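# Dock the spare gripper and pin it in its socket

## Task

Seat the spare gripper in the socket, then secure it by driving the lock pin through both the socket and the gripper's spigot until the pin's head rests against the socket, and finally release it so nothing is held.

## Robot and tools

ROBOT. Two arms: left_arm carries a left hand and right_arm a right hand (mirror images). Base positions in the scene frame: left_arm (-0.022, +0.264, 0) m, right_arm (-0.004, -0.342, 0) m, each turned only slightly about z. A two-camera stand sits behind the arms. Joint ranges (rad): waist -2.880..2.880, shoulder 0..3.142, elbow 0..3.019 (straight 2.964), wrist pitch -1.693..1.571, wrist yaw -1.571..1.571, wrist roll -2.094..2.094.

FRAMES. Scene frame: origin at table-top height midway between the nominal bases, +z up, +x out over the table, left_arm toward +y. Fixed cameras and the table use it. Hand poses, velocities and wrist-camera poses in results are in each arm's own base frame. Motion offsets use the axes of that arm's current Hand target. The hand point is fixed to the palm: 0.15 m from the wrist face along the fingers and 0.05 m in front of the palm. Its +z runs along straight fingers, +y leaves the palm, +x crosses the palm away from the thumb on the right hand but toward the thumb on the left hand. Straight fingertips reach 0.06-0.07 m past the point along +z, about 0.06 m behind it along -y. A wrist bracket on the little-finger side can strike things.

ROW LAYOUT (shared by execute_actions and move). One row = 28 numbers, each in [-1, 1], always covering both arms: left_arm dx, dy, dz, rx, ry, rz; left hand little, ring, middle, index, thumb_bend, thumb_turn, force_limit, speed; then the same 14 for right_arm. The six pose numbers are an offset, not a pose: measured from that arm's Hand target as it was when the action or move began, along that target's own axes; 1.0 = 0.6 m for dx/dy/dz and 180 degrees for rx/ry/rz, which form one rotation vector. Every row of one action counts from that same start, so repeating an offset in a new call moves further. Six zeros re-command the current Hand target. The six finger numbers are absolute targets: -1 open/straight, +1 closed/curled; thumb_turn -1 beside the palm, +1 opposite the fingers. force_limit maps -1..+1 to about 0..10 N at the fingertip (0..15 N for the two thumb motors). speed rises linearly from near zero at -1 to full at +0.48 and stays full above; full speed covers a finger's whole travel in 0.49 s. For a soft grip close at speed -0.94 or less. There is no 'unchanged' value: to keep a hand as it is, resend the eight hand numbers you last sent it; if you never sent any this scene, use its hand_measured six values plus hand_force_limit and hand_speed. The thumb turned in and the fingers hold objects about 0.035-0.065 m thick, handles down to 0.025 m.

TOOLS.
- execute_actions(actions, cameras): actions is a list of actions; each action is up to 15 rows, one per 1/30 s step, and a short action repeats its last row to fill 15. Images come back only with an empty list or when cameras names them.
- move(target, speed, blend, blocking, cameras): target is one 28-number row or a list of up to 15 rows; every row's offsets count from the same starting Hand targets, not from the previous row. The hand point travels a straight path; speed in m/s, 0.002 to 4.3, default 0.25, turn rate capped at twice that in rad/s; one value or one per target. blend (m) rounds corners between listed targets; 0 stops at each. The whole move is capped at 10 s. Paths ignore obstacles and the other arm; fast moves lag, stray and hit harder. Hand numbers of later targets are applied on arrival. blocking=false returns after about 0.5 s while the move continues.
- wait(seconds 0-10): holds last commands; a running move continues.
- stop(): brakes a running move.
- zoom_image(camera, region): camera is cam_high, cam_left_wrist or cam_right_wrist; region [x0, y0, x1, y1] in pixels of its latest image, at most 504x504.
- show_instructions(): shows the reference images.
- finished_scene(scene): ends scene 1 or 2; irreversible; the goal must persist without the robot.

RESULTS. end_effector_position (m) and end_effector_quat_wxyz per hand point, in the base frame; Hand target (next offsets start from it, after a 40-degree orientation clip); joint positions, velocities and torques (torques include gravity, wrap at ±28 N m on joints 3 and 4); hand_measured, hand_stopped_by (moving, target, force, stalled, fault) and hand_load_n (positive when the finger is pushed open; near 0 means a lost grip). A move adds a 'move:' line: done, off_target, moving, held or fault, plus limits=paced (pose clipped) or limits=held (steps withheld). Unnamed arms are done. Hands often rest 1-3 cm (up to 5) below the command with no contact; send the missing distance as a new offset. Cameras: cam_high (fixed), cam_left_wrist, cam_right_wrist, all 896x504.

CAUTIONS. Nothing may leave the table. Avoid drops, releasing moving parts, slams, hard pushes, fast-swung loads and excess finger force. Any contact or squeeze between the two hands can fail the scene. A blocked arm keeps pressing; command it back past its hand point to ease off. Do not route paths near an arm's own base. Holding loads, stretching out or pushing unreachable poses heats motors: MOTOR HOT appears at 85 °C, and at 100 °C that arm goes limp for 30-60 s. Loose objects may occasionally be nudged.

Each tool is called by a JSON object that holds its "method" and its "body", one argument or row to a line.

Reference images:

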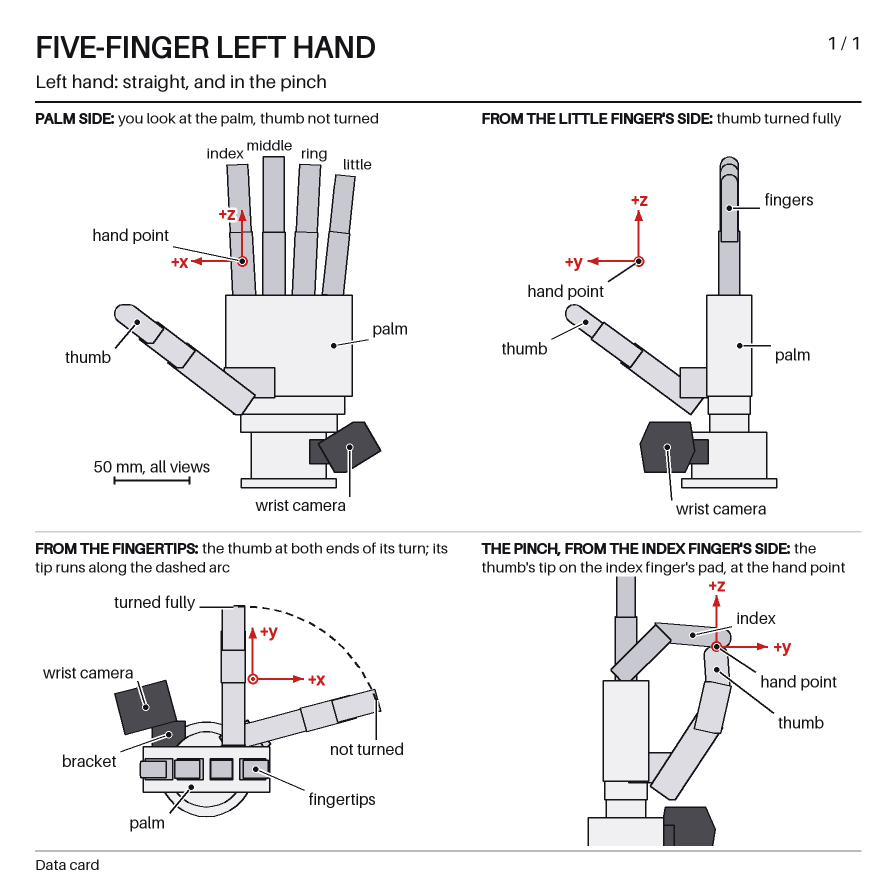

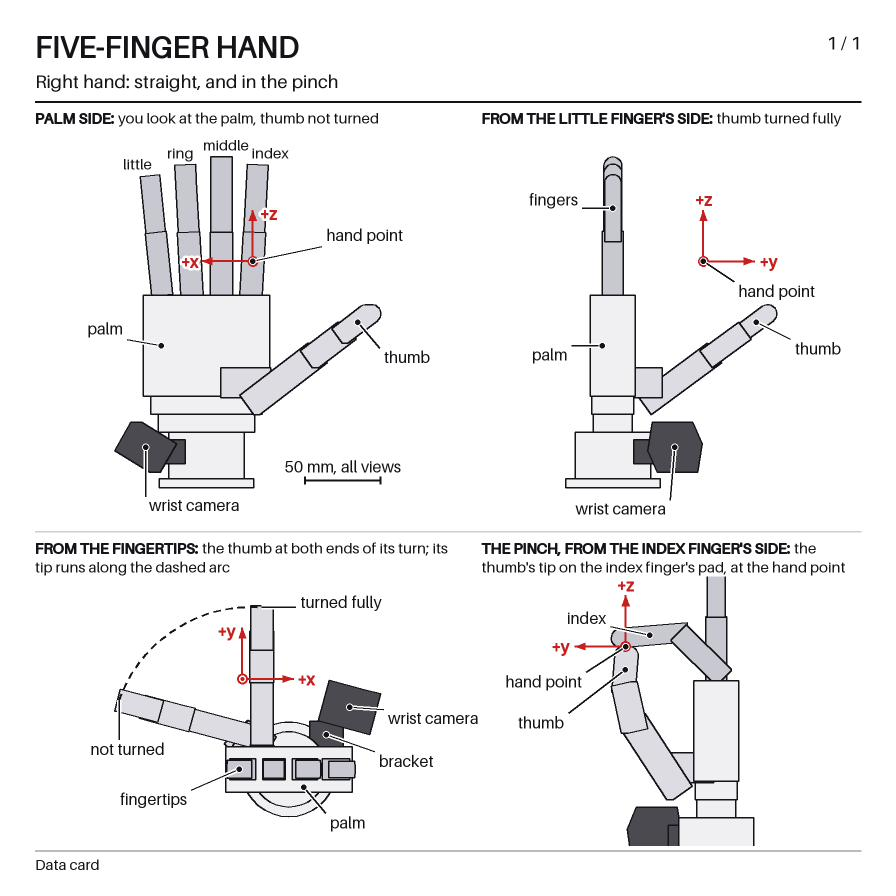

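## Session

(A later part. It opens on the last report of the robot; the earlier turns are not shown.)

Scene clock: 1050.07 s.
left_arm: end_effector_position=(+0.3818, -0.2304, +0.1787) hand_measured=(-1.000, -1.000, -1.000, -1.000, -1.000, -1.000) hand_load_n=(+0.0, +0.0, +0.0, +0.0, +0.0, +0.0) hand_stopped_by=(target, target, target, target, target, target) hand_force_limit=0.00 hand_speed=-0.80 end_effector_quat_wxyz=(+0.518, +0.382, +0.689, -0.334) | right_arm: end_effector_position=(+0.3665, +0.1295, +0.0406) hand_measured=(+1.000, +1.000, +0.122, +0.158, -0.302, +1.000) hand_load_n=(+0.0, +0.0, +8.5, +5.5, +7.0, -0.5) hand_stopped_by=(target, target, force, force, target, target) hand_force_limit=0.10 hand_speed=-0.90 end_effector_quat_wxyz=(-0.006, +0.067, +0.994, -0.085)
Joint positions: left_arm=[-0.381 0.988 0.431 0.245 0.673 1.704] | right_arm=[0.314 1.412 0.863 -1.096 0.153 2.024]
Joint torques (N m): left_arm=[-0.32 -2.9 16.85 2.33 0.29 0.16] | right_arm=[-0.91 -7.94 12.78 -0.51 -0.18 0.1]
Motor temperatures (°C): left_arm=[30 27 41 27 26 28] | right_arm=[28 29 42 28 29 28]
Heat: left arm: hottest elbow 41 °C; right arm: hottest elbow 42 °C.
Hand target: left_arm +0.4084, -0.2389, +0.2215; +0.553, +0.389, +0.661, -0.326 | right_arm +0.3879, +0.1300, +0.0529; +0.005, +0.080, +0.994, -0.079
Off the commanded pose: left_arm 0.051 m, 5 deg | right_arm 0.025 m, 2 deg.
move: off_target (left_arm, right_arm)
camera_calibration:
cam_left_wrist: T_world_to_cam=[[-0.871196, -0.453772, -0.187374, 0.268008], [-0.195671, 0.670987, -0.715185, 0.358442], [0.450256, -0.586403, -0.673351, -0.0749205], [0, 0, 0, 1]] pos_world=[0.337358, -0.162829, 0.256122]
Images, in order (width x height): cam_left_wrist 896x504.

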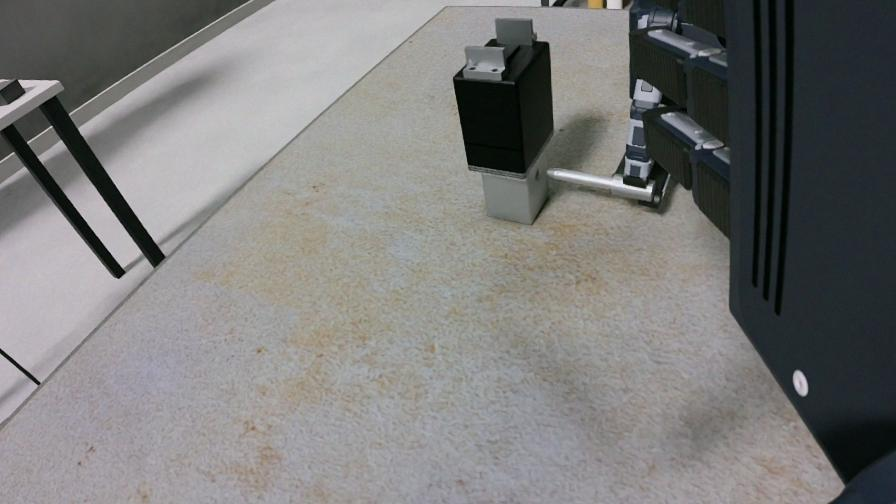

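{"method": "move", "body": {
  "target": [0,0,0,0,0,0,-1,-1,-1,-1,-1,-1,0,-0.8,0.0019,0.0027,0.0026,-0.0018,0.0026,-0.0002,1.0,1.0,0.3,0.3,-0.3,1,0.1,-0.9],
  "speed": 0.03,
  "cameras": ["cam_left_wrist"]
}}

{"method": "zoom_image", "body": {
  "camera": "cam_left_wrist",
  "region": [530, 165, 570, 190]
}}

{"method": "zoom_image", "body": {
  "camera": "cam_left_wrist",
  "region": [530, 155, 680, 225]
}}

Scene clock: 1061.87 s.
left_arm: end_effector_position=(+0.3818, -0.2304, +0.1787) hand_measured=(-1.000, -1.000, -1.000, -1.000, -1.000, -1.000) hand_load_n=(+0.0, +0.0, +0.0, +0.0, +0.0, +0.0) hand_stopped_by=(target, target, target, target, target, target) hand_force_limit=0.00 hand_speed=-0.80 end_effector_quat_wxyz=(+0.518, +0.382, +0.689, -0.334) | right_arm: end_effector_position=(+0.3655, +0.1309, +0.0387) hand_measured=(+1.000, +1.000, +0.122, +0.158, -0.302, +1.000) hand_load_n=(+0.5, +0.0, +8.5, +5.5, +7.0, -0.5) hand_stopped_by=(target, target, force, force, target, target) hand_force_limit=0.10 hand_speed=-0.90 end_effector_quat_wxyz=(-0.010, +0.067, +0.994, -0.082)
Joint positions: left_arm=[-0.381 0.988 0.431 0.245 0.673 1.704] | right_arm=[0.314 1.417 0.863 -1.096 0.145 2.025]
Joint torques (N m): left_arm=[-0.32 -2.84 16.87 2.33 0.3 0.16] | right_arm=[-0.5 -8 12.81 -0.59 -0.17 0.07]
Heat: left arm: hottest elbow 42 °C; right arm: hottest elbow 44 °C.
Hand target: left_arm +0.4084, -0.2389, +0.2215; +0.553, +0.389, +0.661, -0.326 | right_arm +0.3870, +0.1315, +0.0510; +0.001, +0.080, +0.994, -0.076
Off the commanded pose: left_arm 0.051 m, 5 deg | right_arm 0.025 m, 2 deg.
move: off_target (left_arm, right_arm)
camera_calibration:
cam_left_wrist: T_world_to_cam=[[-0.871196, -0.453772, -0.187374, 0.268008], [-0.195671, 0.670987, -0.715185, 0.358442], [0.450256, -0.586403, -0.673351, -0.0749205], [0, 0, 0, 1]] pos_world=[0.337358, -0.162829, 0.256122]
Images, in order (width x height): cam_left_wrist 896x504.

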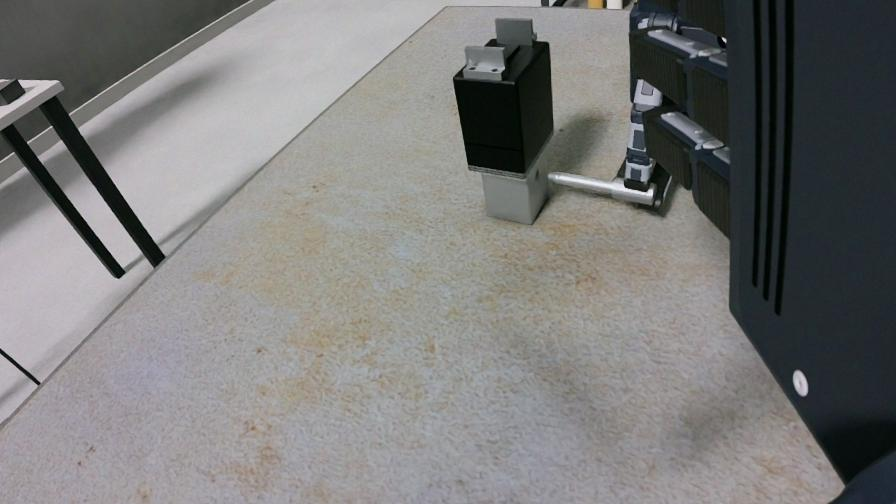

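Scaled by 12.600 from the camera's 896x504 image, which has a finer 1280x720 frame.

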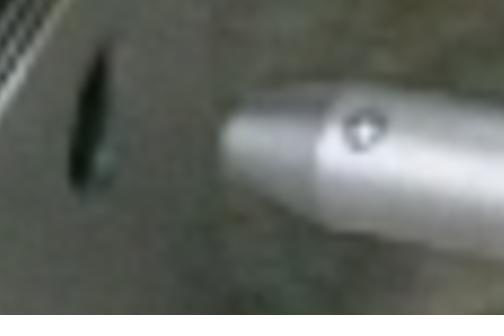

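Scaled by 3.360 from the camera's 896x504 image, which has a finer 1280x720 frame.

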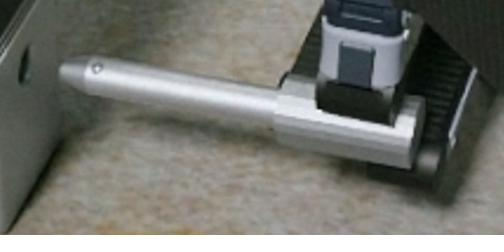

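{"method": "move", "body": {
  "target": [0,0,0,0,0,0,-1,-1,-1,-1,-1,-1,0,-0.8,-0.0063,0.0021,-0.0003,-0.0001,-0.0001,-0.0056,1.0,1.0,0.3,0.3,-0.3,1,0.1,-0.9],
  "speed": 0.03,
  "cameras": ["cam_left_wrist"]
}}

{"method": "zoom_image", "body": {
  "camera": "cam_left_wrist",
  "region": [530, 165, 570, 190]
}}

Scene clock: 1077.80 s.
left_arm: end_effector_position=(+0.3818, -0.2304, +0.1787) hand_measured=(-1.000, -1.000, -1.000, -1.000, -1.000, -1.000) hand_load_n=(+0.0, +0.0, +0.0, +0.0, +0.0, +0.0) hand_stopped_by=(target, target, target, target, target, target) hand_force_limit=0.00 hand_speed=-0.80 end_effector_quat_wxyz=(+0.518, +0.382, +0.689, -0.334) | right_arm: end_effector_position=(+0.3701, +0.1311, +0.0390) hand_measured=(+1.000, +1.000, +0.122, +0.158, -0.302, +1.000) hand_load_n=(+0.0, +0.0, +8.5, +5.5, +7.0, -0.5) hand_stopped_by=(target, target, force, force, target, target) hand_force_limit=0.10 hand_speed=-0.90 end_effector_quat_wxyz=(-0.010, +0.067, +0.994, -0.082)
Joint positions: left_arm=[-0.381 0.988 0.431 0.245 0.673 1.704] | right_arm=[0.31 1.427 0.875 -1.096 0.145 2.02]
Joint torques (N m): left_arm=[-0.5 -2.9 16.84 2.28 0.3 0.18] | right_arm=[-0.91 -8.35 12.7 -0.54 -0.14 -0.1]
Heat: left arm: hottest elbow 43 °C; right arm: hottest elbow 46 °C.
Hand target: left_arm +0.4084, -0.2389, +0.2215; +0.553, +0.389, +0.661, -0.326 | right_arm +0.3909, +0.1321, +0.0510; +0.000, +0.071, +0.995, -0.076
Off the commanded pose: left_arm 0.051 m, 5 deg | right_arm 0.024 m, 1 deg.
move: off_target (left_arm, right_arm)
camera_calibration:
cam_left_wrist: T_world_to_cam=[[-0.871196, -0.453772, -0.187374, 0.268008], [-0.195671, 0.670987, -0.715185, 0.358442], [0.450256, -0.586403, -0.673351, -0.0749205], [0, 0, 0, 1]] pos_world=[0.337358, -0.162829, 0.256122]
Images, in order (width x height): cam_left_wrist 896x504.

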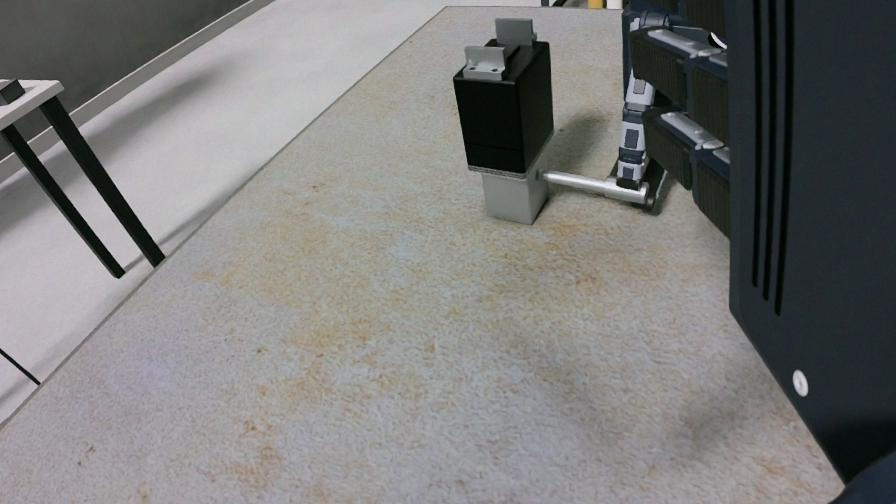

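Scaled by 12.600 from the camera's 896x504 image, which has a finer 1280x720 frame.

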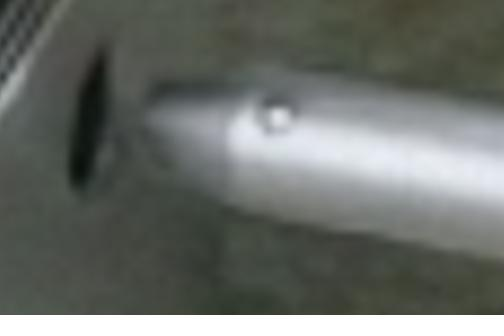

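{"method": "move", "body": {
  "target": [0.0173,-0.1750,-0.0955,0,0,0,-1,-1,-1,-1,-1,-1,0,-0.8,0,0,0,0,0,0,1.0,1.0,0.3,0.3,-0.3,1,0.1,-0.9],
  "speed": 0.2,
  "cameras": ["cam_left_wrist"]
}}

{"method": "zoom_image", "body": {
  "camera": "cam_left_wrist",
  "region": [450, 220, 490, 245]
}}

{"method": "zoom_image", "body": {
  "camera": "cam_left_wrist",
  "region": [450, 205, 570, 265]
}}

Scene clock: 1083.20 s.
left_arm: end_effector_position=(+0.2939, -0.2364, +0.2252) hand_measured=(-1.000, -1.000, -1.000, -1.000, -1.000, -1.000) hand_load_n=(+0.0, +0.0, +0.0, +0.0, +0.0, +0.0) hand_stopped_by=(target, target, target, target, target, target) hand_force_limit=0.00 hand_speed=-0.80 end_effector_quat_wxyz=(+0.560, +0.389, +0.658, -0.319) | right_arm: end_effector_position=(+0.3700, +0.1311, +0.0389) hand_measured=(+1.000, +1.000, +0.122, +0.158, -0.302, +1.000) hand_load_n=(+0.5, +0.0, +9.0, +5.5, +7.0, -0.5) hand_stopped_by=(target, target, force, force, target, target) hand_force_limit=0.10 hand_speed=-0.90 end_effector_quat_wxyz=(-0.010, +0.066, +0.994, -0.082)
Joint positions: left_arm=[-0.611 0.561 0.328 0.047 0.433 1.666] | right_arm=[0.31 1.428 0.875 -1.096 0.145 2.02]
Joint torques (N m): left_arm=[-2.55 -0.85 11.37 1.09 0.09 -0.08] | right_arm=[-0.73 -9.05 12.92 -0.59 -0.15 -0.08]
Motor temperatures (°C): left_arm=[30 27 43 27 26 28] | right_arm=[28 30 47 28 29 28]
Heat: left arm: hottest elbow 43 °C; right arm: hottest elbow 47 °C.
Hand target: left_arm +0.2883, -0.2391, +0.2214; +0.553, +0.389, +0.661, -0.326 | right_arm +0.3909, +0.1321, +0.0510; +0.000, +0.071, +0.995, -0.076
Off the commanded pose: left_arm 0.007 m, 1 deg | right_arm 0.024 m, 1 deg.
move: off_target (right_arm)
camera_calibration:
cam_left_wrist: T_world_to_cam=[[-0.842134, -0.469073, -0.266048, 0.202901], [-0.125703, 0.650507, -0.749026, 0.360817], [0.524414, -0.597337, -0.606777, -0.0468942], [0, 0, 0, 1]] pos_world=[0.240817, -0.16755, 0.295788]
Images, in order (width x height): cam_left_wrist 896x504.

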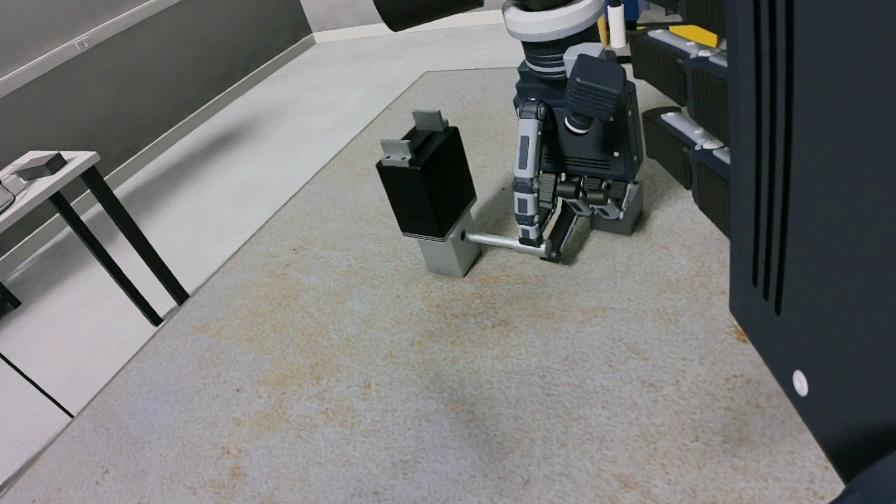

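Scaled by 12.600 from the camera's 896x504 image, which has a finer 1280x720 frame.

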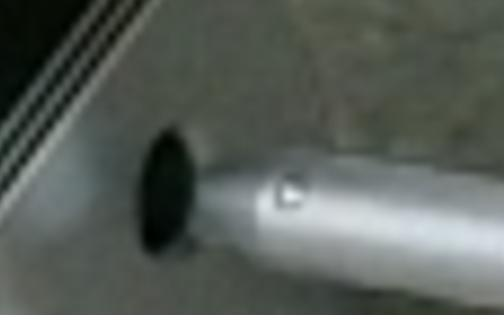

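Scaled by 4.200 from the camera's 896x504 image, which has a finer 1280x720 frame.

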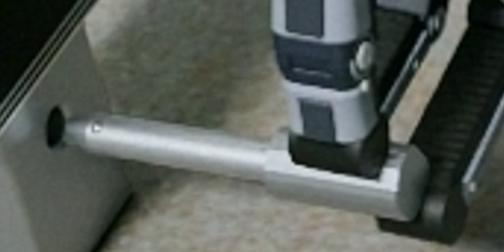

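{"method": "move", "body": {
  "target": [0,0,0,0,0,0,-1,-1,-1,-1,-1,-1,0,-0.8,-0.0066,0.0003,0.0002,0,-0.0001,0,1.0,1.0,0.3,0.3,-0.3,1,0.1,-0.9],
  "speed": 0.02,
  "cameras": ["cam_left_wrist"]
}}

{"method": "zoom_image", "body": {
  "camera": "cam_left_wrist",
  "region": [450, 220, 490, 245]
}}

Scene clock: 1097.33 s.
left_arm: end_effector_position=(+0.2939, -0.2364, +0.2252) hand_measured=(-1.000, -1.000, -1.000, -1.000, -1.000, -1.000) hand_load_n=(+0.0, +0.0, +0.0, +0.0, +0.0, +0.0) hand_stopped_by=(target, target, target, target, target, target) hand_force_limit=0.00 hand_speed=-0.80 end_effector_quat_wxyz=(+0.560, +0.388, +0.658, -0.319) | right_arm: end_effector_position=(+0.3739, +0.1309, +0.0391) hand_measured=(+1.000, +1.000, +0.122, +0.158, -0.302, +1.000) hand_load_n=(+0.0, +0.5, +8.5, +5.5, +7.0, -0.5) hand_stopped_by=(target, target, force, force, target, target) hand_force_limit=0.10 hand_speed=-0.90 end_effector_quat_wxyz=(-0.010, +0.066, +0.994, -0.081)
Joint positions: left_arm=[-0.611 0.561 0.328 0.047 0.433 1.665] | right_arm=[0.306 1.436 0.884 -1.096 0.145 2.016]
Joint torques (N m): left_arm=[-2.32 -0.91 11.38 1.16 0.08 -0.1] | right_arm=[-0.44 -8.23 12.81 -0.62 -0.13 -0.09]
Heat: left arm: hottest elbow 42 °C; right arm: hottest elbow 47 °C.
Hand target: left_arm +0.2883, -0.2391, +0.2214; +0.553, +0.389, +0.661, -0.326 | right_arm +0.3949, +0.1318, +0.0510; +0.001, +0.071, +0.995, -0.076
Off the commanded pose: left_arm 0.007 m, 1 deg | right_arm 0.024 m, 1 deg.
move: off_target (right_arm)
camera_calibration:
cam_left_wrist: T_world_to_cam=[[-0.842158, -0.469221, -0.26571, 0.202782], [-0.125967, 0.650313, -0.74915, 0.360885], [0.524311, -0.597432, -0.606772, -0.0468871], [0, 0, 0, 1]] pos_world=[0.240817, -0.16755, 0.295788]
Images, in order (width x height): cam_left_wrist 896x504.

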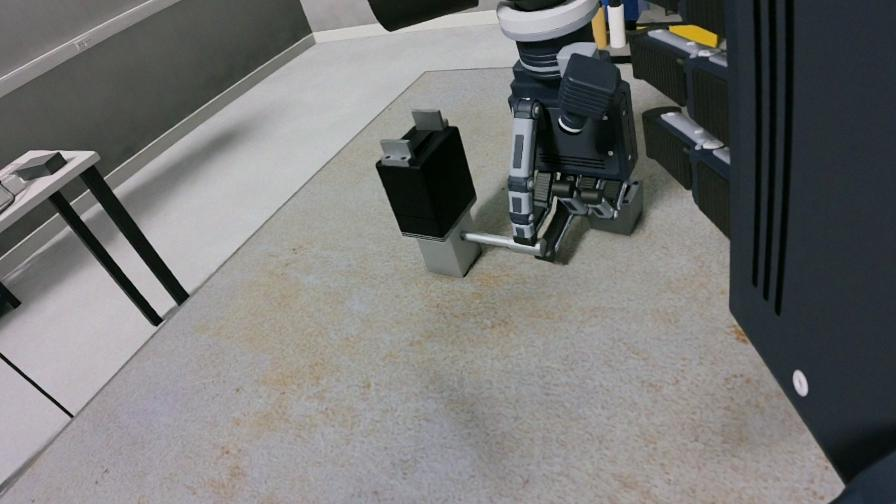

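Scaled by 12.600 from the camera's 896x504 image, which has a finer 1280x720 frame.

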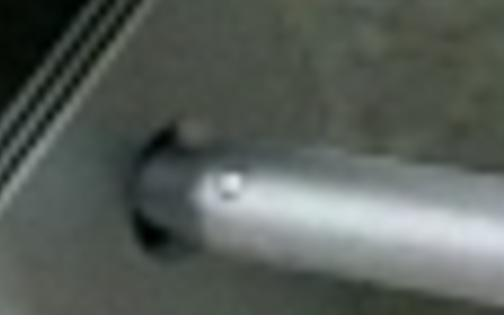

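{"method": "move", "body": {
  "target": [0,0,0,0,0,0,-1,-1,-1,-1,-1,-1,0,-0.8,-0.0066,0.0003,0.0002,0,-0.0001,0,1.0,1.0,0.3,0.3,-0.3,1,0.1,-0.9],
  "speed": 0.02,
  "cameras": ["cam_left_wrist"]
}}

{"method": "zoom_image", "body": {
  "camera": "cam_left_wrist",
  "region": [450, 220, 490, 245]
}}

Scene clock: 1099.67 s.
left_arm: end_effector_position=(+0.2939, -0.2364, +0.2252) hand_measured=(-1.000, -1.000, -1.000, -1.000, -1.000, -1.000) hand_load_n=(+0.0, +0.0, -0.5, +0.0, +0.0, +0.0) hand_stopped_by=(target, target, target, target, target, target) hand_force_limit=0.00 hand_speed=-0.80 end_effector_quat_wxyz=(+0.560, +0.388, +0.658, -0.319) | right_arm: end_effector_position=(+0.3765, +0.1299, +0.0380) hand_measured=(+1.000, +1.000, +0.122, +0.158, -0.302, +1.000) hand_load_n=(+0.0, +0.0, +8.5, +6.0, +7.0, -0.5) hand_stopped_by=(target, target, force, force, target, target) hand_force_limit=0.10 hand_speed=-0.90 end_effector_quat_wxyz=(-0.011, +0.067, +0.994, -0.082)
Joint positions: left_arm=[-0.611 0.561 0.328 0.047 0.433 1.665] | right_arm=[0.301 1.445 0.891 -1.096 0.145 2.012]
Joint torques (N m): left_arm=[-2.2 -0.91 11.33 1.13 0.08 -0.08] | right_arm=[-0.56 -8.94 13.04 -0.64 -0.1 -0.1]
Heat: left arm: hottest elbow 42 °C; right arm: hottest elbow 47 °C.
Hand target: left_arm +0.2883, -0.2391, +0.2214; +0.553, +0.389, +0.661, -0.326 | right_arm +0.3987, +0.1313, +0.0508; +0.001, +0.071, +0.995, -0.076
Off the commanded pose: left_arm 0.007 m, 1 deg | right_arm 0.026 m, 2 deg.
move: off_target (right_arm)
camera_calibration:
cam_left_wrist: T_world_to_cam=[[-0.842158, -0.469221, -0.26571, 0.202782], [-0.125967, 0.650313, -0.74915, 0.360885], [0.524311, -0.597432, -0.606772, -0.0468871], [0, 0, 0, 1]] pos_world=[0.240817, -0.16755, 0.295788]
Images, in order (width x height): cam_left_wrist 896x504.

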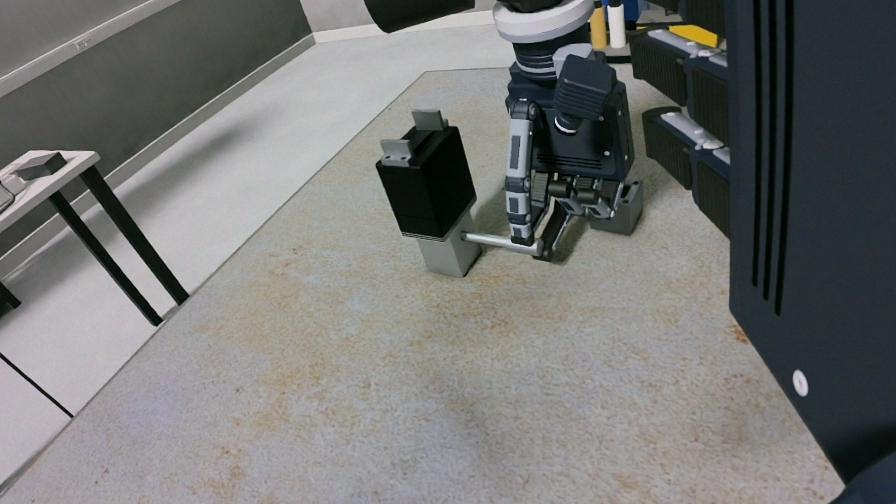

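Scaled by 12.600 from the camera's 896x504 image, which has a finer 1280x720 frame.

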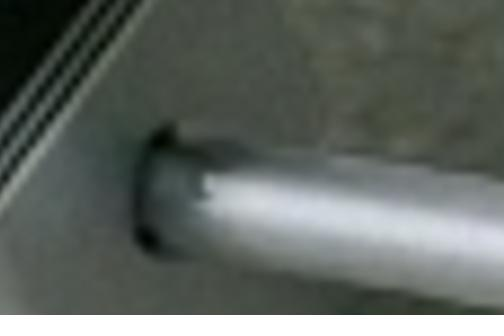

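{"method": "move", "body": {
  "target": [0,0,0,0,0,0,-1,-1,-1,-1,-1,-1,0,-0.8,0,-0.0011,0.0024,0.0005,0.0011,0.0005,1.0,1.0,0.3,0.3,-0.3,1,0.1,-0.9],
  "speed": 0.02,
  "cameras": ["cam_left_wrist"]
}}

{"method": "zoom_image", "body": {
  "camera": "cam_left_wrist",
  "region": [450, 220, 490, 245]
}}

{"method": "zoom_image", "body": {
  "camera": "cam_left_wrist",
  "region": [450, 205, 570, 265]
}}

Scene clock: 1109.00 s.
left_arm: end_effector_position=(+0.2939, -0.2364, +0.2252) hand_measured=(-1.000, -1.000, -1.000, -1.000, -1.000, -1.000) hand_load_n=(+0.0, +0.5, +0.0, +0.0, +0.0, +0.0) hand_stopped_by=(target, target, target, target, target, target) hand_force_limit=0.00 hand_speed=-0.80 end_effector_quat_wxyz=(+0.560, +0.388, +0.658, -0.319) | right_arm: end_effector_position=(+0.3762, +0.1295, +0.0367) hand_measured=(+1.000, +1.000, +0.122, +0.158, -0.302, +1.000) hand_load_n=(+0.5, -0.5, +8.5, +5.5, +7.5, -0.5) hand_stopped_by=(target, target, force, force, target, target) hand_force_limit=0.10 hand_speed=-0.90 end_effector_quat_wxyz=(-0.013, +0.067, +0.994, -0.082)
Joint positions: left_arm=[-0.611 0.561 0.328 0.047 0.433 1.665] | right_arm=[0.3 1.449 0.891 -1.096 0.145 2.012]
Joint torques (N m): left_arm=[-2.32 -0.91 11.37 1.16 0.07 -0.09] | right_arm=[-0.56 -8.64 13.03 -0.59 -0.12 -0.1]
Heat: left arm: hottest elbow 42 °C; right arm: hottest elbow 48 °C.
Hand target: left_arm +0.2883, -0.2391, +0.2214; +0.553, +0.389, +0.661, -0.326 | right_arm +0.3986, +0.1305, +0.0495; -0.001, +0.072, +0.994, -0.077
Off the commanded pose: left_arm 0.007 m, 1 deg | right_arm 0.026 m, 2 deg.
move: off_target (right_arm)
camera_calibration:
cam_left_wrist: T_world_to_cam=[[-0.842158, -0.469221, -0.26571, 0.202782], [-0.125967, 0.650313, -0.74915, 0.360885], [0.524311, -0.597432, -0.606772, -0.0468871], [0, 0, 0, 1]] pos_world=[0.240817, -0.16755, 0.295788]
Images, in order (width x height): cam_left_wrist 896x504.

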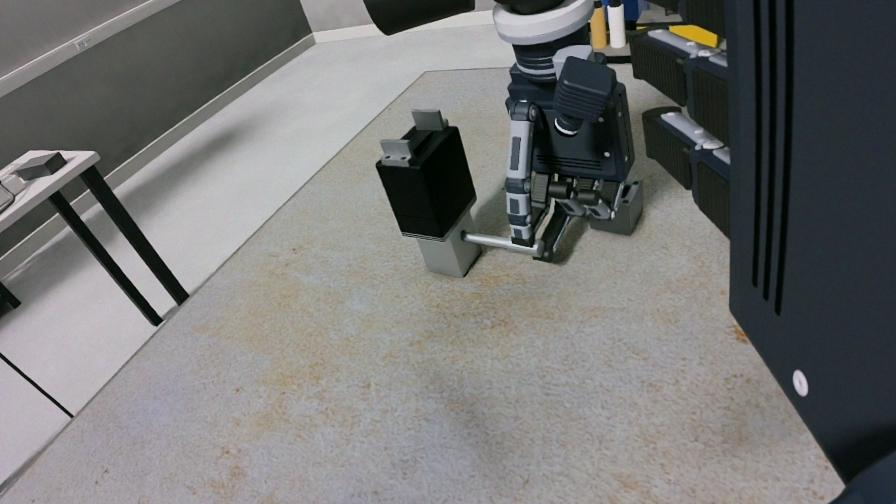

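Scaled by 12.600 from the camera's 896x504 image, which has a finer 1280x720 frame.

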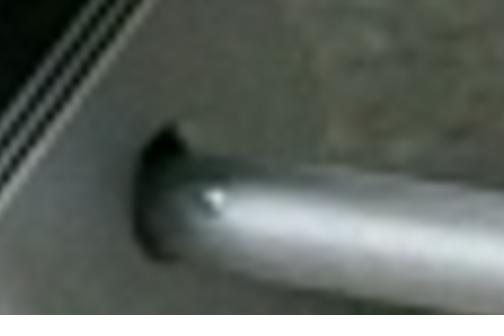

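Scaled by 4.200 from the camera's 896x504 image, which has a finer 1280x720 frame.

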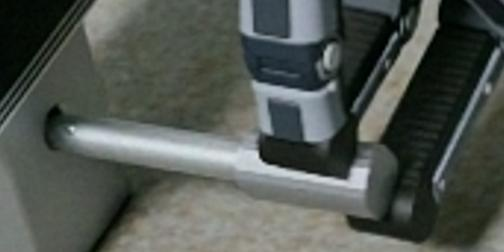

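{"method": "move", "body": {
  "target": [0.1775,0.0293,0.0482,0,0,0,-1,-1,-1,-1,-1,1,0,0,0,0,0,0,0,0,1.0,1.0,0.3,0.3,-0.3,1,0.1,-0.9],
  "speed": 0.15,
  "cameras": ["cam_left_wrist"]
}}

Scene clock: 1121.23 s.
left_arm: end_effector_position=(+0.3058, -0.2436, +0.1114) hand_measured=(-1.000, -1.000, -1.000, -1.000, -1.000, +1.000) hand_load_n=(+0.0, +0.0, +0.0, +0.0, +0.0, +0.0) hand_stopped_by=(target, target, target, target, target, target) hand_force_limit=0.00 hand_speed=0.00 end_effector_quat_wxyz=(+0.547, +0.393, +0.662, -0.329) | right_arm: end_effector_position=(+0.3762, +0.1295, +0.0367) hand_measured=(+1.000, +1.000, +0.122, +0.158, -0.302, +1.000) hand_load_n=(+0.0, +0.0, +8.5, +5.5, +7.0, -0.5) hand_stopped_by=(target, target, force, force, target, target) hand_force_limit=0.10 hand_speed=-0.90 end_effector_quat_wxyz=(-0.013, +0.067, +0.994, -0.082)
Joint positions: left_arm=[-0.582 1.028 0.14 0.677 0.486 1.665] | right_arm=[0.3 1.449 0.891 -1.096 0.145 2.012]
Joint torques (N m): left_arm=[0.5 -1.67 7.97 2.43 0.25 0.07] | right_arm=[-0.62 -8.82 13.04 -0.51 -0.11 -0.09]
Heat: left arm: hottest elbow 41 °C; right arm: hottest elbow 49 °C.
Hand target: left_arm +0.3084, -0.2391, +0.1114; +0.553, +0.389, +0.661, -0.326 | right_arm +0.3986, +0.1305, +0.0495; -0.001, +0.072, +0.994, -0.077
Off the commanded pose: left_arm 0.005 m, 1 deg | right_arm 0.026 m, 2 deg.
move: off_target (right_arm)
camera_calibration:
cam_left_wrist: T_world_to_cam=[[-0.858807, -0.44954, -0.245692, 0.186916], [-0.131207, 0.656598, -0.74274, 0.284247], [0.495213, -0.605634, -0.622874, -0.117841], [0, 0, 0, 1]] pos_world=[0.256176, -0.173978, 0.183646]
Images, in order (width x height): cam_left_wrist 896x504.

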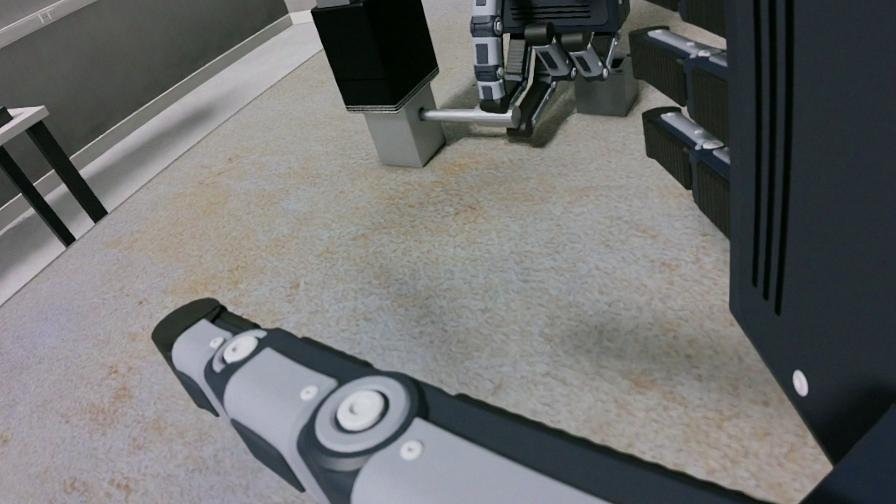

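{"method": "zoom_image", "body": {
  "camera": "cam_left_wrist",
  "region": [400, 100, 440, 125]
}}

{"method": "zoom_image", "body": {
  "camera": "cam_left_wrist",
  "region": [400, 85, 530, 155]
}}

Scaled by 12.600 from the camera's 896x504 image, which has a finer 1280x720 frame.

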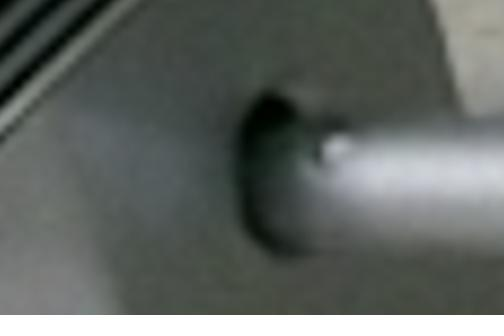

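Scaled by 3.877 from the camera's 896x504 image, which has a finer 1280x720 frame.

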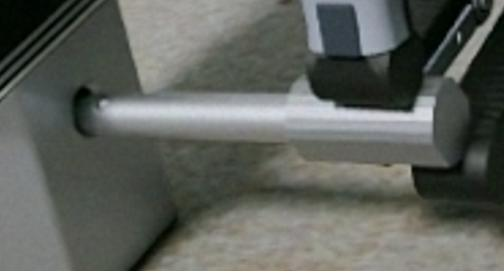

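{"method": "move", "body": {
  "target": [0,0,0,0,0,0,-1,-1,-1,-1,-1,1,0,0,-0.0006,-0.0020,0.0003,0,0,0,1.0,1.0,0.3,0.3,-0.3,1,0.1,-0.9],
  "speed": 0.02,
  "cameras": ["cam_left_wrist"]
}}

{"method": "zoom_image", "body": {
  "camera": "cam_left_wrist",
  "region": [400, 100, 440, 125]
}}

Scene clock: 1127.00 s.
left_arm: end_effector_position=(+0.3058, -0.2436, +0.1114) hand_measured=(-1.000, -1.000, -1.000, -1.000, -1.000, +1.000) hand_load_n=(+0.0, +0.0, +0.0, +0.0, +0.0, +0.5) hand_stopped_by=(target, target, target, target, target, target) hand_force_limit=0.00 hand_speed=0.00 end_effector_quat_wxyz=(+0.547, +0.393, +0.662, -0.329) | right_arm: end_effector_position=(+0.3765, +0.1284, +0.0367) hand_measured=(+1.000, +1.000, +0.122, +0.158, -0.302, +1.000) hand_load_n=(+0.0, +0.0, +8.5, +5.5, +7.0, -0.5) hand_stopped_by=(target, target, force, force, target, target) hand_force_limit=0.10 hand_speed=-0.90 end_effector_quat_wxyz=(-0.013, +0.067, +0.994, -0.082)
Joint positions: left_arm=[-0.582 1.028 0.14 0.677 0.486 1.665] | right_arm=[0.297 1.449 0.891 -1.096 0.145 2.009]
Joint torques (N m): left_arm=[0.32 -1.61 7.99 2.48 0.27 0.06] | right_arm=[-0.62 -8.35 13.01 -0.64 -0.12 -0.1]
Heat: left arm: hottest elbow 40 °C; right arm: hottest elbow 49 °C.
Hand target: left_arm +0.3084, -0.2391, +0.1115; +0.553, +0.389, +0.661, -0.326 | right_arm +0.3988, +0.1292, +0.0495; -0.001, +0.072, +0.994, -0.077
Off the commanded pose: left_arm 0.005 m, 1 deg | right_arm 0.026 m, 2 deg.
move: off_target (right_arm)
camera_calibration:
cam_left_wrist: T_world_to_cam=[[-0.858807, -0.44954, -0.245692, 0.186916], [-0.131207, 0.656598, -0.74274, 0.284247], [0.495213, -0.605634, -0.622874, -0.117841], [0, 0, 0, 1]] pos_world=[0.256176, -0.173978, 0.183646]
Images, in order (width x height): cam_left_wrist 896x504.

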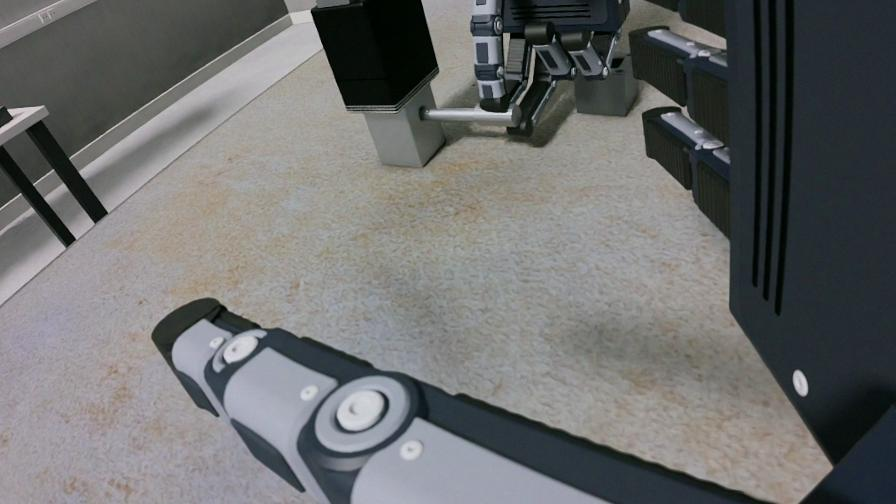

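Scaled by 12.600 from the camera's 896x504 image, which has a finer 1280x720 frame.

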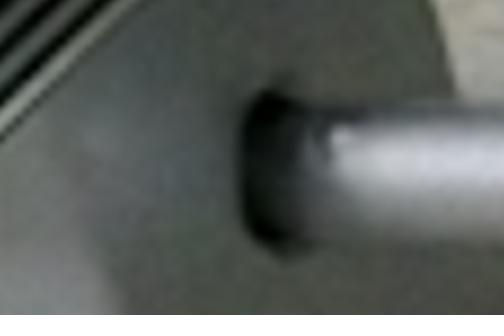

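{"method": "move", "body": {
  "target": [0,0,0,0,0,0,-1,-1,-1,-1,-1,1,0,0,-0.0066,0.0003,0.0002,0,-0.0001,0,1.0,1.0,0.3,0.3,-0.3,1,0.1,-0.9],
  "speed": 0.02,
  "cameras": ["cam_left_wrist"]
}}

{"method": "zoom_image", "body": {
  "camera": "cam_left_wrist",
  "region": [400, 100, 440, 125]
}}

Scene clock: 1131.67 s.
left_arm: end_effector_position=(+0.3058, -0.2436, +0.1114) hand_measured=(-1.000, -1.000, -1.000, -1.000, -1.000, +1.000) hand_load_n=(+0.0, +0.0, +0.0, +0.0, +0.0, +0.5) hand_stopped_by=(target, target, target, target, target, target) hand_force_limit=0.00 hand_speed=0.00 end_effector_quat_wxyz=(+0.547, +0.393, +0.662, -0.329) | right_arm: end_effector_position=(+0.3809, +0.1283, +0.0373) hand_measured=(+1.000, +1.000, +0.122, +0.158, -0.302, +1.000) hand_load_n=(+0.0, +0.0, +8.5, +6.0, +7.0, -0.5) hand_stopped_by=(target, target, force, force, target, target) hand_force_limit=0.10 hand_speed=-0.90 end_effector_quat_wxyz=(-0.012, +0.067, +0.994, -0.082)
Joint positions: left_arm=[-0.582 1.028 0.14 0.677 0.486 1.665] | right_arm=[0.293 1.457 0.901 -1.096 0.145 2.004]
Joint torques (N m): left_arm=[0.32 -1.85 7.99 2.43 0.25 0.08] | right_arm=[-0.56 -9.11 12.96 -0.49 -0.11 -0.11]
Heat: left arm: hottest elbow 40 °C; right arm: hottest elbow 49 °C.
Hand target: left_arm +0.3084, -0.2391, +0.1115; +0.553, +0.389, +0.661, -0.326 | right_arm +0.4028, +0.1288, +0.0494; -0.001, +0.072, +0.994, -0.077
Off the commanded pose: left_arm 0.005 m, 1 deg | right_arm 0.025 m, 2 deg.
move: off_target (right_arm)
camera_calibration:
cam_left_wrist: T_world_to_cam=[[-0.858807, -0.44954, -0.245692, 0.186916], [-0.131207, 0.656598, -0.74274, 0.284247], [0.495213, -0.605634, -0.622874, -0.117841], [0, 0, 0, 1]] pos_world=[0.256176, -0.173978, 0.183646]
Images, in order (width x height): cam_left_wrist 896x504.

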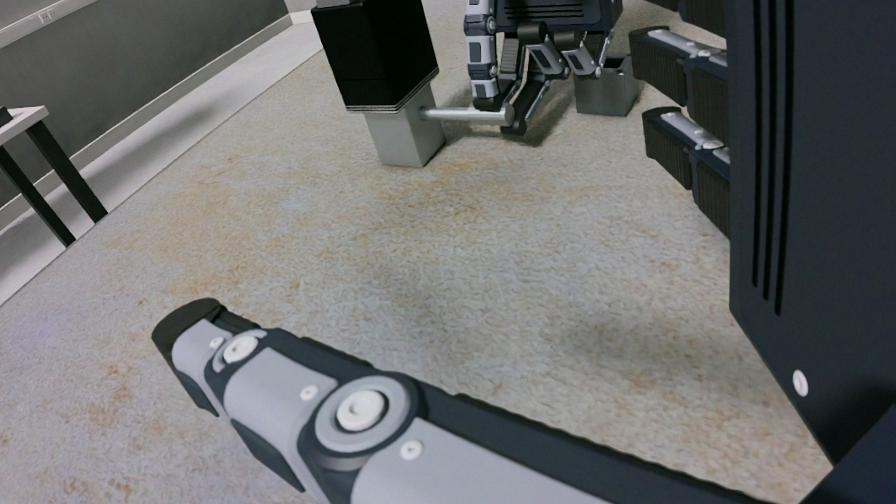

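Scaled by 12.600 from the camera's 896x504 image, which has a finer 1280x720 frame.

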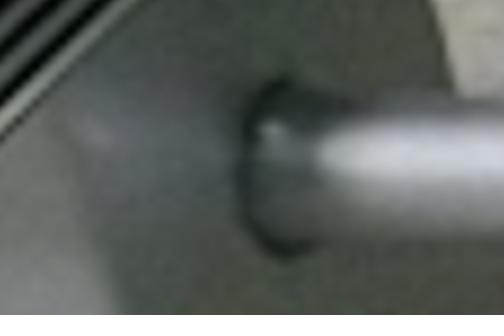

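{"method": "move", "body": {
  "target": [0,0,0,0,0,0,-1,-1,-1,-1,-1,1,0,0,-0.0133,0.0007,0.0003,0,-0.0002,0,1.0,1.0,0.3,0.3,-0.3,1,0.1,-0.9],
  "speed": 0.02,
  "cameras": ["cam_left_wrist"]
}}

{"method": "zoom_image", "body": {
  "camera": "cam_left_wrist",
  "region": [400, 85, 530, 155]
}}

Scene clock: 1134.20 s.
left_arm: end_effector_position=(+0.3058, -0.2436, +0.1114) hand_measured=(-1.000, -1.000, -1.000, -1.000, -1.000, +1.000) hand_load_n=(+0.0, +0.0, +0.0, +0.0, +0.0, +0.0) hand_stopped_by=(target, target, target, target, target, target) hand_force_limit=0.00 hand_speed=0.00 end_effector_quat_wxyz=(+0.547, +0.393, +0.662, -0.329) | right_arm: end_effector_position=(+0.3864, +0.1277, +0.0368) hand_measured=(+1.000, +1.000, +0.122, +0.158, -0.302, +1.000) hand_load_n=(+0.0, +0.5, +9.0, +4.5, +7.0, -1.5) hand_stopped_by=(target, target, force, force, target, target) hand_force_limit=0.10 hand_speed=-0.90 end_effector_quat_wxyz=(-0.014, +0.065, +0.994, -0.082)
Joint positions: left_arm=[-0.582 1.028 0.14 0.677 0.486 1.665] | right_arm=[0.286 1.473 0.917 -1.098 0.145 1.994]
Joint torques (N m): left_arm=[0.38 -1.55 7.99 2.47 0.26 0.08] | right_arm=[-0.85 -8.59 13.18 -0.36 -0.05 -0.06]
Heat: left arm: hottest elbow 40 °C; right arm: hottest elbow 49 °C.
Hand target: left_arm +0.3084, -0.2391, +0.1115; +0.553, +0.389, +0.661, -0.326 | right_arm +0.4108, +0.1281, +0.0492; -0.001, +0.072, +0.994, -0.077
Off the commanded pose: left_arm 0.005 m, 1 deg | right_arm 0.027 m, 2 deg.
move: off_target (right_arm)
camera_calibration:
cam_left_wrist: T_world_to_cam=[[-0.858807, -0.44954, -0.245692, 0.186916], [-0.131207, 0.656598, -0.74274, 0.284247], [0.495213, -0.605634, -0.622874, -0.117841], [0, 0, 0, 1]] pos_world=[0.256176, -0.173978, 0.183646]
Images, in order (width x height): cam_left_wrist 896x504.

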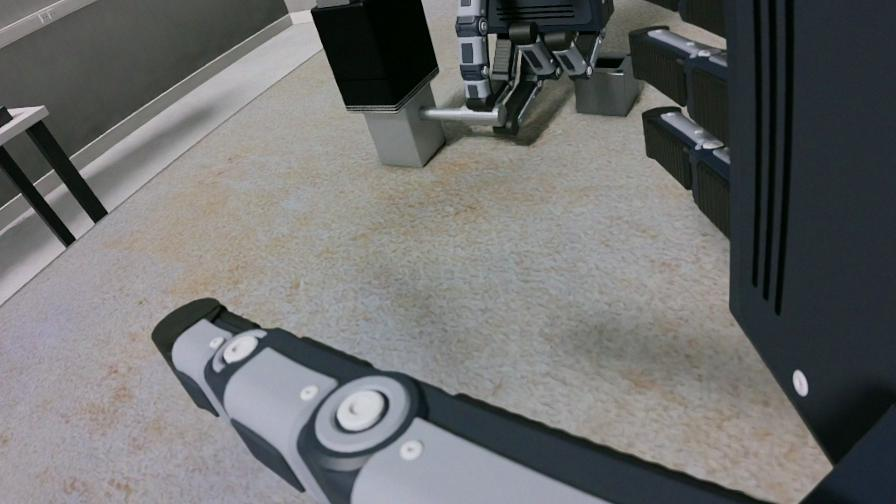

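Scaled by 3.877 from the camera's 896x504 image, which has a finer 1280x720 frame.

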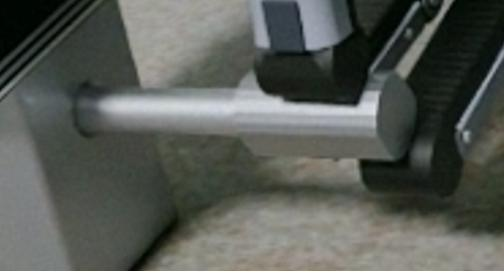

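{"method": "move", "body": {
  "target": [0,0,0,0,0,0,-1,-1,-1,-1,-1,1,0,0,-0.0066,0.0003,0.0002,0,-0.0003,0,1.0,1.0,0.3,0.3,-0.3,1,0.1,-0.9],
  "speed": 0.02,
  "cameras": ["cam_left_wrist"]
}}

{"method": "zoom_image", "body": {
  "camera": "cam_left_wrist",
  "region": [400, 85, 530, 155]
}}

Scene clock: 1140.23 s.
left_arm: end_effector_position=(+0.3058, -0.2436, +0.1114) hand_measured=(-1.000, -1.000, -1.000, -1.000, -1.000, +1.000) hand_load_n=(+0.0, -0.5, +0.0, +0.0, +0.0, +0.0) hand_stopped_by=(target, target, target, target, target, target) hand_force_limit=0.00 hand_speed=0.00 end_effector_quat_wxyz=(+0.547, +0.393, +0.662, -0.329) | right_arm: end_effector_position=(+0.3883, +0.1274, +0.0366) hand_measured=(+1.000, +1.000, +0.122, +0.158, -0.302, +1.000) hand_load_n=(+0.0, +0.0, +9.0, +4.0, +7.0, -2.0) hand_stopped_by=(target, target, force, force, target, target) hand_force_limit=0.10 hand_speed=-0.90 end_effector_quat_wxyz=(-0.015, +0.063, +0.994, -0.082)
Joint positions: left_arm=[-0.582 1.028 0.14 0.677 0.486 1.665] | right_arm=[0.284 1.479 0.924 -1.101 0.145 1.987]
Joint torques (N m): left_arm=[0.32 -1.67 8.03 2.48 0.26 0.08] | right_arm=[-0.44 -9.17 13.49 -0.29 -0.05 -0.02]
Heat: left arm: hottest elbow 39 °C; right arm: hottest elbow 48 °C.
Hand target: left_arm +0.3084, -0.2391, +0.1115; +0.553, +0.389, +0.661, -0.326 | right_arm +0.4148, +0.1278, +0.0492; +0.000, +0.072, +0.994, -0.077
Off the commanded pose: left_arm 0.005 m, 1 deg | right_arm 0.029 m, 2 deg.
move: off_target (right_arm)
camera_calibration:
cam_left_wrist: T_world_to_cam=[[-0.858807, -0.44954, -0.245692, 0.186916], [-0.131207, 0.656598, -0.74274, 0.284247], [0.495213, -0.605634, -0.622874, -0.117841], [0, 0, 0, 1]] pos_world=[0.256176, -0.173978, 0.183646]
Images, in order (width x height): cam_left_wrist 896x504.

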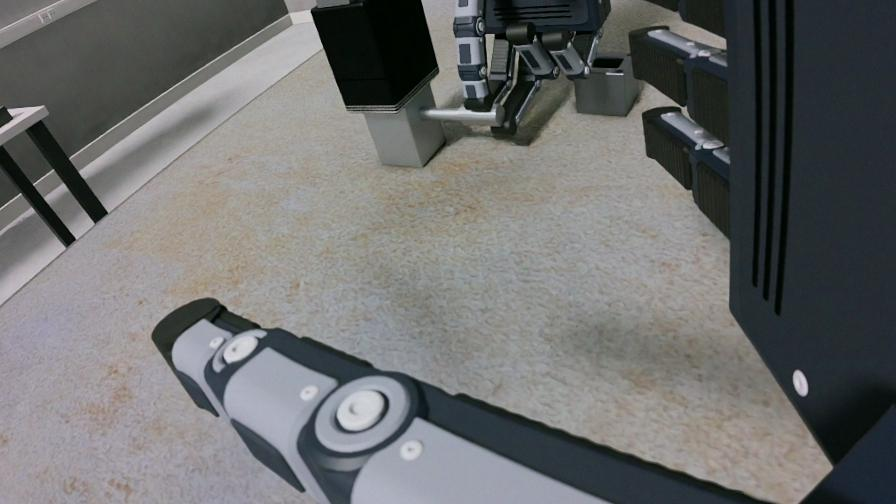

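Scaled by 3.877 from the camera's 896x504 image, which has a finer 1280x720 frame.

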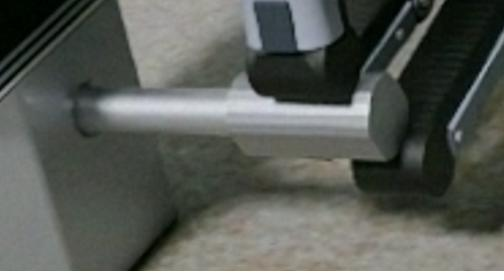

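{"method": "move", "body": {
  "target": [0,0,0,0,0,0,-1,-1,-1,-1,-1,1,0,0,0,0,0,0,-0.001,-0.0063,1.0,1.0,0.3,0.3,-0.3,1,0.1,-0.9],
  "speed": 0.02,
  "cameras": []
}}

Scene clock: 1145.33 s.
left_arm: end_effector_position=(+0.3058, -0.2436, +0.1114) hand_measured=(-1.000, -1.000, -1.000, -1.000, -1.000, +1.000) hand_load_n=(+0.0, +0.5, +0.5, +0.0, +0.0, +0.0) hand_stopped_by=(target, target, target, target, target, target) hand_force_limit=0.00 hand_speed=0.00 end_effector_quat_wxyz=(+0.547, +0.393, +0.662, -0.329) | right_arm: end_effector_position=(+0.3883, +0.1269, +0.0367) hand_measured=(+1.000, +1.000, +0.122, +0.158, -0.302, +1.000) hand_load_n=(+0.0, +0.0, +9.0, +4.0, +7.0, -1.5) hand_stopped_by=(target, target, force, force, target, target) hand_force_limit=0.10 hand_speed=-0.90 end_effector_quat_wxyz=(-0.016, +0.056, +0.995, -0.082)
Joint positions: left_arm=[-0.582 1.028 0.14 0.677 0.486 1.665] | right_arm=[0.28 1.48 0.925 -1.101 0.145 1.969]
Joint torques (N m): left_arm=[0.32 -1.73 8.03 2.45 0.26 0.07] | right_arm=[-0.79 -8.94 13.35 -0.2 -0.04 -0.04]
Heat: left arm: hottest elbow 39 °C; right arm: hottest elbow 48 °C.
Hand target: left_arm +0.3084, -0.2391, +0.1115; +0.553, +0.389, +0.661, -0.326 | right_arm +0.4148, +0.1277, +0.0492; +0.001, +0.062, +0.995, -0.077
Off the commanded pose: left_arm 0.005 m, 1 deg | right_arm 0.029 m, 2 deg.
move: off_target (right_arm)
No camera images: "cameras" was empty.


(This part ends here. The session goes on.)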